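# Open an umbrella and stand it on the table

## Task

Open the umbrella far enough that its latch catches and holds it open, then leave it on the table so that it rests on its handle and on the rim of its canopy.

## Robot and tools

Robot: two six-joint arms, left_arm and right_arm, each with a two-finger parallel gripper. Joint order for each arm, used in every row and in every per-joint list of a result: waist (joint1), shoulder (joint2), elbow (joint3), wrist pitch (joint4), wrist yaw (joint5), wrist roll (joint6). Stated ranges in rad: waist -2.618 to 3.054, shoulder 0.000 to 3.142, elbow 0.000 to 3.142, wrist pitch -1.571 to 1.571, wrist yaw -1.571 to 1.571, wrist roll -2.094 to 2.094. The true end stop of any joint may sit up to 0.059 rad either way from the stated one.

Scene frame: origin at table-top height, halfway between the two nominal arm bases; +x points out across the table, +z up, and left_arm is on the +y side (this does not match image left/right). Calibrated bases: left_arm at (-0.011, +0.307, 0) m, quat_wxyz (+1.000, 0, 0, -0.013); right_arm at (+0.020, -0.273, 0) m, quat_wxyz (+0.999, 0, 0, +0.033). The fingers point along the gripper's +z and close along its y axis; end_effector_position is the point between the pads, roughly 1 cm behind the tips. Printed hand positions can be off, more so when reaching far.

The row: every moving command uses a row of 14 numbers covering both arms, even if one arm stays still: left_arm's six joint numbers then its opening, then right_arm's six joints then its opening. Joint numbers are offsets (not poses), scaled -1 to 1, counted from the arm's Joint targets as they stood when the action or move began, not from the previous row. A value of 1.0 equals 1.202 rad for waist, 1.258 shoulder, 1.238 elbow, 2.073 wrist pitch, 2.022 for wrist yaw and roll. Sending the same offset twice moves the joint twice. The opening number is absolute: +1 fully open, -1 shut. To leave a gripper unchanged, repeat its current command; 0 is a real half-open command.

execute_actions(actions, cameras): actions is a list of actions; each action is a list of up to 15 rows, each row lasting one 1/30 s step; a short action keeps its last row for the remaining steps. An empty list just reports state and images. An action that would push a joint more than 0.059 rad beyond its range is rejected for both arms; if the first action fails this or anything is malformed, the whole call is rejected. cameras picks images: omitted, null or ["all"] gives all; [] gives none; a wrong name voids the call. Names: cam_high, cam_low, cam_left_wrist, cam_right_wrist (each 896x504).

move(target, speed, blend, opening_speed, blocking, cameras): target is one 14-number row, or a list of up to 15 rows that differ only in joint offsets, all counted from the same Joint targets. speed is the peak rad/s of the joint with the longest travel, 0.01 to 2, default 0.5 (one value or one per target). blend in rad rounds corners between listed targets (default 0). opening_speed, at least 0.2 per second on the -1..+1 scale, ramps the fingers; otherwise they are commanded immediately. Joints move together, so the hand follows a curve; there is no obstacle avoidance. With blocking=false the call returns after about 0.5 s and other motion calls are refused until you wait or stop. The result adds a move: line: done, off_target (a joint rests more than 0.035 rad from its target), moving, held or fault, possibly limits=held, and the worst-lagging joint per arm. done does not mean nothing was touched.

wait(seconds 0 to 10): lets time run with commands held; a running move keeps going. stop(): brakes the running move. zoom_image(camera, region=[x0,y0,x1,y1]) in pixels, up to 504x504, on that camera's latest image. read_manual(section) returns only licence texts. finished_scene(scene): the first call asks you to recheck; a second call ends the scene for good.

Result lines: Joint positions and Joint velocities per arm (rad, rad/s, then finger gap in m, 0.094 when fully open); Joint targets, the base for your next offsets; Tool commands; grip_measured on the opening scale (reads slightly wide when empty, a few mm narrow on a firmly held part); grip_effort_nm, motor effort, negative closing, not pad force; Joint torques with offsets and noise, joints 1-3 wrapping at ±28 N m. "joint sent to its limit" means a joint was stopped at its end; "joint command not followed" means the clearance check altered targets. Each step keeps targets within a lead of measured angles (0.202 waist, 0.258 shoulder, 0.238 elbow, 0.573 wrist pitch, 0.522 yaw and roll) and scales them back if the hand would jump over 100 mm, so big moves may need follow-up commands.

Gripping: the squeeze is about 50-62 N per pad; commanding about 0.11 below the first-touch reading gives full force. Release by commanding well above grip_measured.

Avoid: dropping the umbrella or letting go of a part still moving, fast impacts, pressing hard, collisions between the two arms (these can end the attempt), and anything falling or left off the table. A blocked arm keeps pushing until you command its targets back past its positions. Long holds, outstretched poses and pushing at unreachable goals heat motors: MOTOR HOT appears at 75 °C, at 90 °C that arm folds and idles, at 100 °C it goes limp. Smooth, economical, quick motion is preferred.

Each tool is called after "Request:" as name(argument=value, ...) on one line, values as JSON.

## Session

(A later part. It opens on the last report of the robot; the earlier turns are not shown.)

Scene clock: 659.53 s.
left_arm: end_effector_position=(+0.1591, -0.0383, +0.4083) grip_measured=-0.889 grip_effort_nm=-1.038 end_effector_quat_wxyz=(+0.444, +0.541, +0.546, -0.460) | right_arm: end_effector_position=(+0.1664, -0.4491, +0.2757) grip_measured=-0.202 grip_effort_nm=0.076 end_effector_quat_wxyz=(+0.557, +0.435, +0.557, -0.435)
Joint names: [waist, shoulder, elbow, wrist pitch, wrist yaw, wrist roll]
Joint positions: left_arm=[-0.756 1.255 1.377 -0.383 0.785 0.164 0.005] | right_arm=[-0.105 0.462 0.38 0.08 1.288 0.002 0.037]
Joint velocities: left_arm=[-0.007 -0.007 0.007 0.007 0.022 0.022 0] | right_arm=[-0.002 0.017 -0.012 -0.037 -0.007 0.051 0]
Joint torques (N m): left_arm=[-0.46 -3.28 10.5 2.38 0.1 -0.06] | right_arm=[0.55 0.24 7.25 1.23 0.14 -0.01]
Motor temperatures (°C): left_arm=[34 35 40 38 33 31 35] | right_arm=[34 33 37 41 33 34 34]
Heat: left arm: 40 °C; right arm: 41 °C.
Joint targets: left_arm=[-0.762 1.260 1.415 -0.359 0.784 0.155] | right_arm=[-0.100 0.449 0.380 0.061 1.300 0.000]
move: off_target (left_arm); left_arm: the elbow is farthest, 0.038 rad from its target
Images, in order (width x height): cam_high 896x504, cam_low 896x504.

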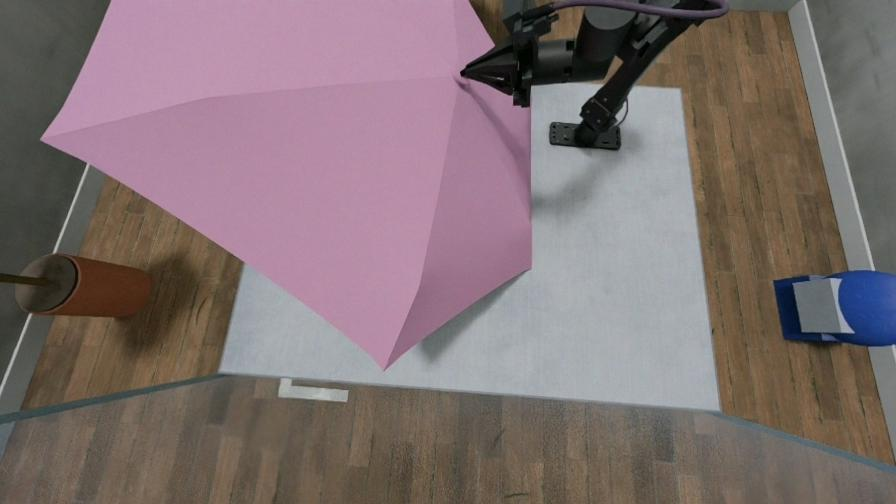

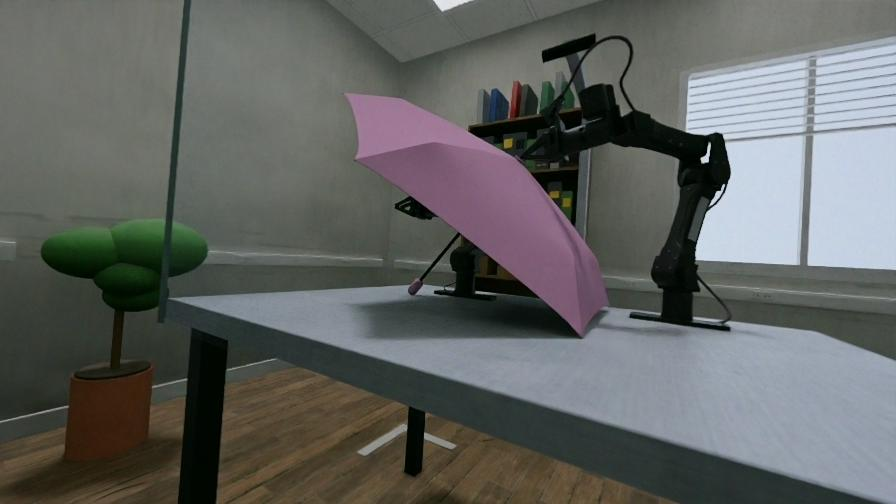

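Request:
move(target=[[0.0175,-0.0207,-0.0565,0.0111,0.0089,0,-0.95,0,0,0,0,0,0,-0.2]], speed=0.06, cameras=["cam_low"])

Scene clock: 665.10 s.
left_arm: end_effector_position=(+0.1623, -0.0385, +0.4089) grip_measured=-0.889 grip_effort_nm=-1.033 end_effector_quat_wxyz=(+0.451, +0.539, +0.542, -0.461) | right_arm: end_effector_position=(+0.1663, -0.4491, +0.2757) grip_measured=-0.202 grip_effort_nm=0.066 end_effector_quat_wxyz=(+0.557, +0.436, +0.557, -0.435)
Joint names: [waist, shoulder, elbow, wrist pitch, wrist yaw, wrist roll]
Joint positions: left_arm=[-0.748 1.255 1.364 -0.35 0.791 0.16 0.005] | right_arm=[-0.105 0.462 0.38 0.08 1.288 0.002 0.037]
Joint velocities: left_arm=[-0.002 -0.012 -0.002 0.022 -0.022 -0.066 -0.001] | right_arm=[0.002 0.012 -0.007 -0.007 -0.007 -0.022 0.001]
Joint torques (N m): left_arm=[0.66 -5.26 5.98 2.29 0.21 -0.02] | right_arm=[0.57 0.21 7.2 1.23 0.13 0]
Motor temperatures (°C): left_arm=[34 35 41 39 33 31 35] | right_arm=[34 33 37 41 33 34 34]
Heat: left arm: 41 °C; right arm: 41 °C.
Joint targets: left_arm=[-0.741 1.234 1.345 -0.337 0.802 0.154] | right_arm=[-0.100 0.449 0.380 0.061 1.300 0.000]
move: done
Images, in order (width x height): cam_low 896x504.

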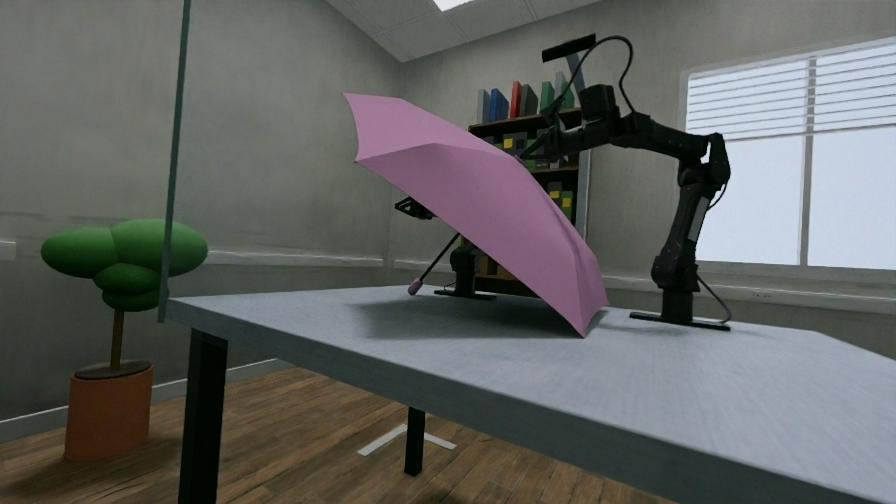

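Request:
move(target=[[0,0,-0.0323,0,0,0,-0.95,0,0,0,0,0,0,-0.2]], speed=0.05, cameras=[])

Scene clock: 668.37 s.
left_arm: end_effector_position=(+0.1598, -0.0380, +0.4071) grip_measured=-0.889 grip_effort_nm=-1.038 end_effector_quat_wxyz=(+0.455, +0.541, +0.533, -0.464) | right_arm: end_effector_position=(+0.1663, -0.4491, +0.2757) grip_measured=-0.202 grip_effort_nm=0.071 end_effector_quat_wxyz=(+0.557, +0.436, +0.557, -0.435)
Joint names: [waist, shoulder, elbow, wrist pitch, wrist yaw, wrist roll]
Joint positions: left_arm=[-0.748 1.243 1.333 -0.314 0.802 0.16 0.005] | right_arm=[-0.105 0.462 0.38 0.08 1.288 0.002 0.037]
Joint velocities: left_arm=[0.002 -0.012 -0.002 0.007 0.007 -0.007 -0.002] | right_arm=[-0.012 -0.032 -0.017 -0.022 0.037 0.022 0]
Joint torques (N m): left_arm=[0.66 -4.23 5.33 1.91 0.1 -0.02] | right_arm=[0.59 0.24 7.24 1.23 0.14 -0.01]
Motor temperatures (°C): left_arm=[34 35 41 40 33 31 35] | right_arm=[34 33 37 40 33 34 34]
Heat: left arm: 41 °C; right arm: 40 °C.
Joint targets: left_arm=[-0.741 1.234 1.305 -0.336 0.802 0.155] | right_arm=[-0.100 0.449 0.380 0.061 1.300 0.000]
move: done
No camera images: "cameras" was empty.

Request:
move(target=[[0,0,-0.02,0,0,0,-0.95,0,0,0,0,0,0,-0.2]], speed=0.05, cameras=["cam_left_wrist"])

Scene clock: 670.83 s.
left_arm: end_effector_position=(+0.1581, -0.0378, +0.4056) grip_measured=-0.889 grip_effort_nm=-1.038 end_effector_quat_wxyz=(+0.457, +0.543, +0.528, -0.467) | right_arm: end_effector_position=(+0.1663, -0.4491, +0.2757) grip_measured=-0.202 grip_effort_nm=0.071 end_effector_quat_wxyz=(+0.557, +0.436, +0.557, -0.435)
Joint names: [waist, shoulder, elbow, wrist pitch, wrist yaw, wrist roll]
Joint positions: left_arm=[-0.748 1.236 1.314 -0.292 0.81 0.16 0.005] | right_arm=[-0.105 0.462 0.38 0.08 1.288 0.002 0.037]
Joint velocities: left_arm=[0.002 0.002 -0.012 0.007 -0.051 0.051 0] | right_arm=[-0.002 -0.002 0.002 -0.007 -0.037 -0.037 0.001]
Joint torques (N m): left_arm=[0.65 -3.7 4.9 1.7 0.02 -0.02] | right_arm=[0.58 0.23 7.23 1.24 0.14 0.01]
Motor temperatures (°C): left_arm=[34 35 41 40 33 31 35] | right_arm=[34 33 37 40 33 34 34]
Heat: left arm: 41 °C; right arm: 40 °C.
Joint targets: left_arm=[-0.741 1.234 1.281 -0.337 0.802 0.155] | right_arm=[-0.100 0.449 0.380 0.061 1.300 0.000]
move: off_target (left_arm); left_arm: the wrist pitch is farthest, 0.044 rad from its target
Images, in order (width x height): cam_left_wrist 896x504.

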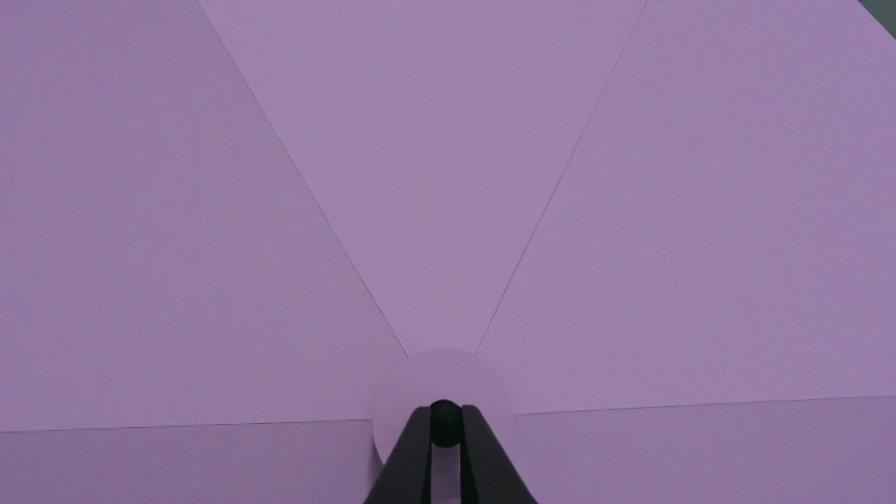

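Request:
move(target=[0,0,0,0,0,0,-0.4, 0,0,0,0,0,0,-0.2], opening_speed=0.4, cameras=["cam_low", "cam_left_wrist"])

Scene clock: 676.83 s.
left_arm: end_effector_position=(+0.1587, -0.0374, +0.3975) grip_measured=-0.401 grip_effort_nm=0.071 end_effector_quat_wxyz=(+0.447, +0.542, +0.539, -0.465) | right_arm: end_effector_position=(+0.1663, -0.4491, +0.2757) grip_measured=-0.202 grip_effort_nm=0.076 end_effector_quat_wxyz=(+0.557, +0.436, +0.557, -0.435)
Joint names: [waist, shoulder, elbow, wrist pitch, wrist yaw, wrist roll]
Joint positions: left_arm=[-0.748 1.236 1.304 -0.313 0.805 0.16 0.028] | right_arm=[-0.105 0.462 0.38 0.08 1.288 0.002 0.037]
Joint velocities: left_arm=[0.002 -0.002 -0.002 0.007 -0.051 -0.022 0] | right_arm=[-0.012 -0.007 -0.002 -0.022 0.037 0.022 -0.001]
Joint torques (N m): left_arm=[0.68 -3.71 5.64 1.9 0.08 -0.01] | right_arm=[0.57 0.25 7.21 1.24 0.13 0]
Motor temperatures (°C): left_arm=[34 35 40 39 33 31 34] | right_arm=[34 33 37 40 33 34 34]
Heat: left arm: 40 °C; right arm: 40 °C.
Joint targets: left_arm=[-0.741 1.234 1.281 -0.337 0.802 0.155] | right_arm=[-0.100 0.449 0.380 0.061 1.300 0.000]
move: done
Images, in order (width x height): cam_low 896x504, cam_left_wrist 896x504.

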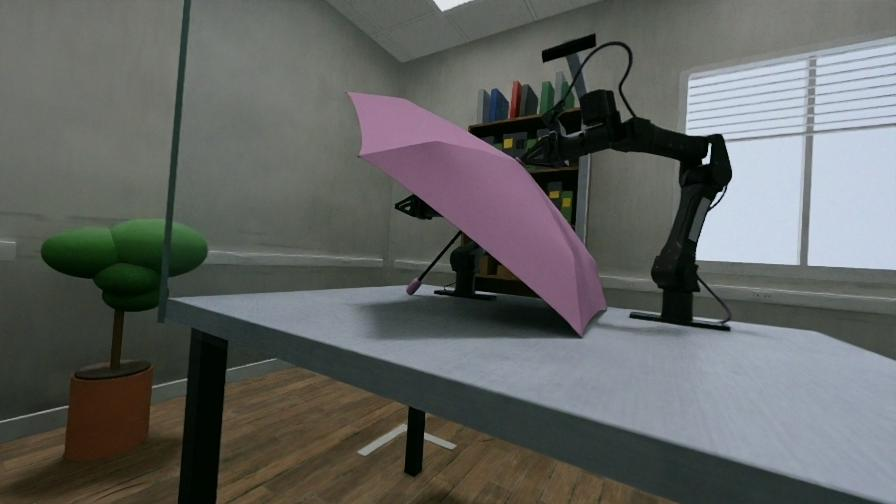

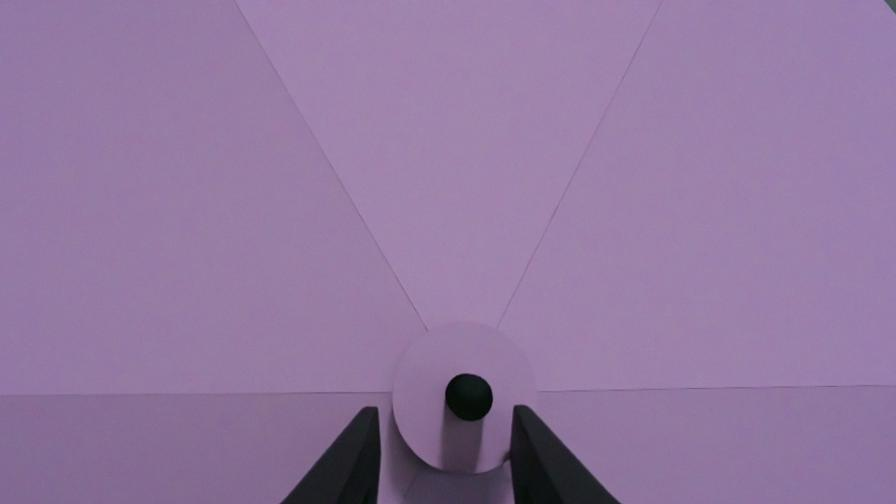

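Request:
move(target=[[0,0,0.0485,0,0,0,0.1, 0,0,0,0,0,0,-0.2],[0.3003,-0.0922,0.1405,-0.1886,0.1672,0.1118,0.1, 0,0,0,0,0,0,-0.2]], blend=0.03, speed=0.3, opening_speed=0.8, cameras=["cam_high", "cam_low", "cam_left_wrist"])

Scene clock: 684.03 s.
left_arm: end_effector_position=(+0.1618, +0.0566, +0.4288) grip_measured=+0.099 grip_effort_nm=0.076 end_effector_quat_wxyz=(+0.456, +0.541, +0.540, -0.455) | right_arm: end_effector_position=(+0.1663, -0.4491, +0.2757) grip_measured=-0.202 grip_effort_nm=0.071 end_effector_quat_wxyz=(+0.557, +0.436, +0.557, -0.435)
Joint names: [waist, shoulder, elbow, wrist pitch, wrist yaw, wrist roll]
Joint positions: left_arm=[-0.386 1.129 1.429 -0.707 1.127 0.374 0.052] | right_arm=[-0.105 0.462 0.38 0.08 1.288 0.002 0.037]
Joint velocities: left_arm=[-0.002 -0.007 0.022 -0.022 -0.007 -0.051 0] | right_arm=[0.017 0.002 -0.002 -0.022 0.051 -0.037 0.001]
Joint torques (N m): left_arm=[0.55 -2.96 8.73 1.68 0.34 0.11] | right_arm=[0.57 0.28 7.21 1.25 0.13 0]
Motor temperatures (°C): left_arm=[34 35 41 39 33 31 34] | right_arm=[34 33 37 40 33 34 34]
Heat: left arm: 41 °C; right arm: 40 °C.
Joint targets: left_arm=[-0.380 1.118 1.455 -0.728 1.140 0.381] | right_arm=[-0.100 0.449 0.380 0.061 1.300 0.000]
move: done
Images, in order (width x height): cam_high 896x504, cam_low 896x504, cam_left_wrist 896x504.

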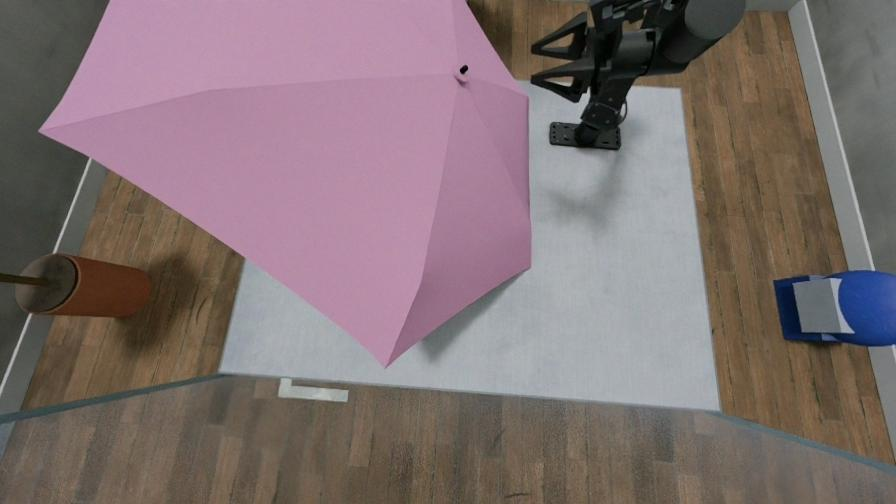

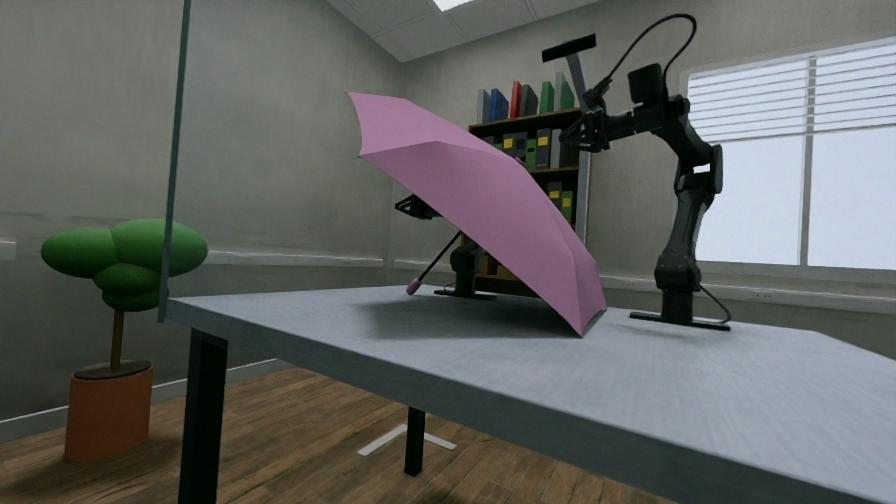

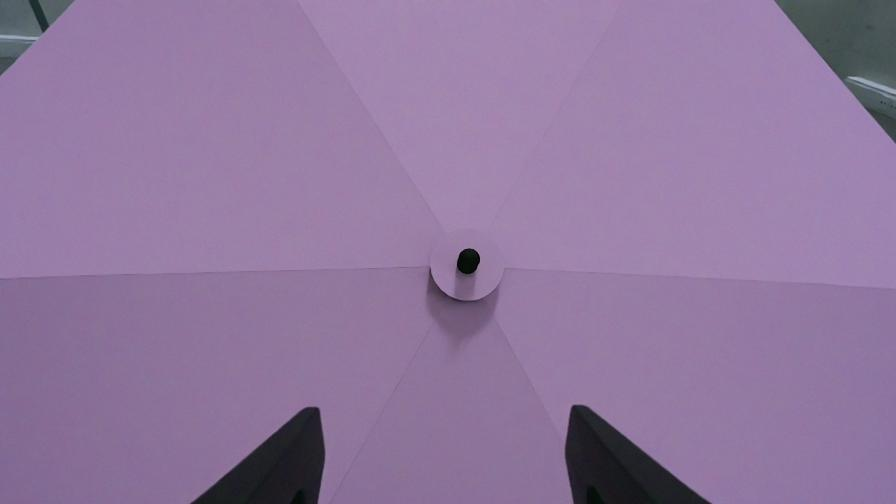

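Request:
finished_scene(scene=2)

This call ended nothing. Check each condition of the task against the scene as it is now, look again where you are not sure, and mend what is not met. Then call finished_scene again.

Request:
wait(seconds=0.5, cameras=["cam_low", "cam_right_wrist"])

Scene clock: 686.33 s.
left_arm: end_effector_position=(+0.1617, +0.0566, +0.4288) grip_measured=+0.099 grip_effort_nm=0.076 end_effector_quat_wxyz=(+0.456, +0.542, +0.540, -0.455) | right_arm: end_effector_position=(+0.1663, -0.4491, +0.2757) grip_measured=-0.202 grip_effort_nm=0.071 end_effector_quat_wxyz=(+0.557, +0.436, +0.557, -0.435)
Joint names: [waist, shoulder, elbow, wrist pitch, wrist yaw, wrist roll]
Joint positions: left_arm=[-0.386 1.129 1.429 -0.708 1.127 0.375 0.052] | right_arm=[-0.105 0.462 0.38 0.08 1.288 0.002 0.037]
Joint velocities: left_arm=[-0.007 0.002 0.007 0.022 -0.037 0.022 -0.002] | right_arm=[-0.017 -0.012 -0.007 0.022 0.037 -0.007 -0.001]
Joint torques (N m): left_arm=[0.54 -2.93 8.72 1.68 0.34 0.11] | right_arm=[0.54 0.24 7.27 1.24 0.13 -0.01]
Motor temperatures (°C): left_arm=[34 35 41 40 33 31 34] | right_arm=[34 33 37 40 33 34 34]
Heat: left arm: 41 °C; right arm: 40 °C.
Joint targets: left_arm=[-0.380 1.118 1.455 -0.728 1.140 0.381] | right_arm=[-0.100 0.449 0.380 0.061 1.300 0.000]
Tool commands: left_gripper/opening=+0.1 right_gripper/opening=-0.2
wait: 0.50 s; at rest from the start
Images, in order (width x height): cam_low 896x504, cam_right_wrist 896x504.

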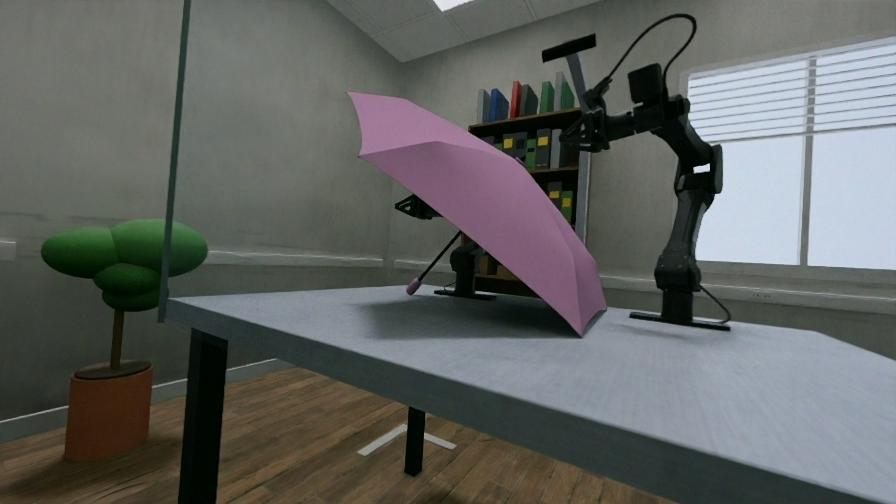

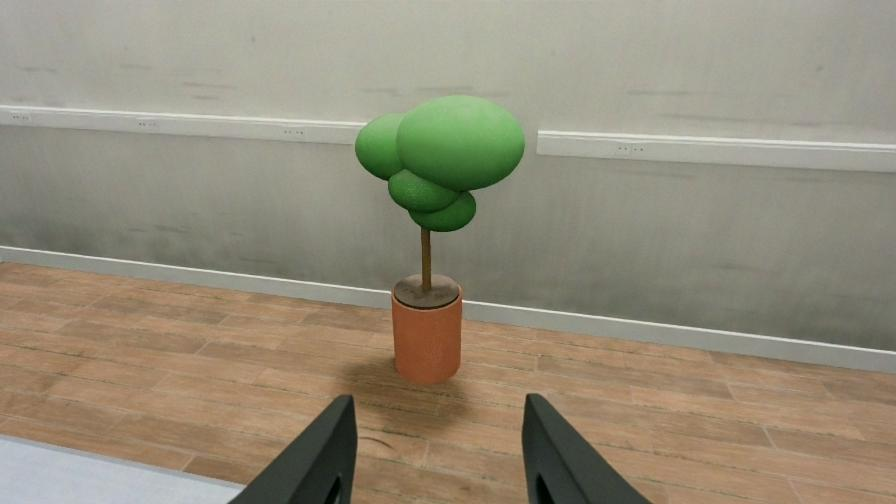

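Request:
finished_scene(scene=2)

The scene is finished: the task was done.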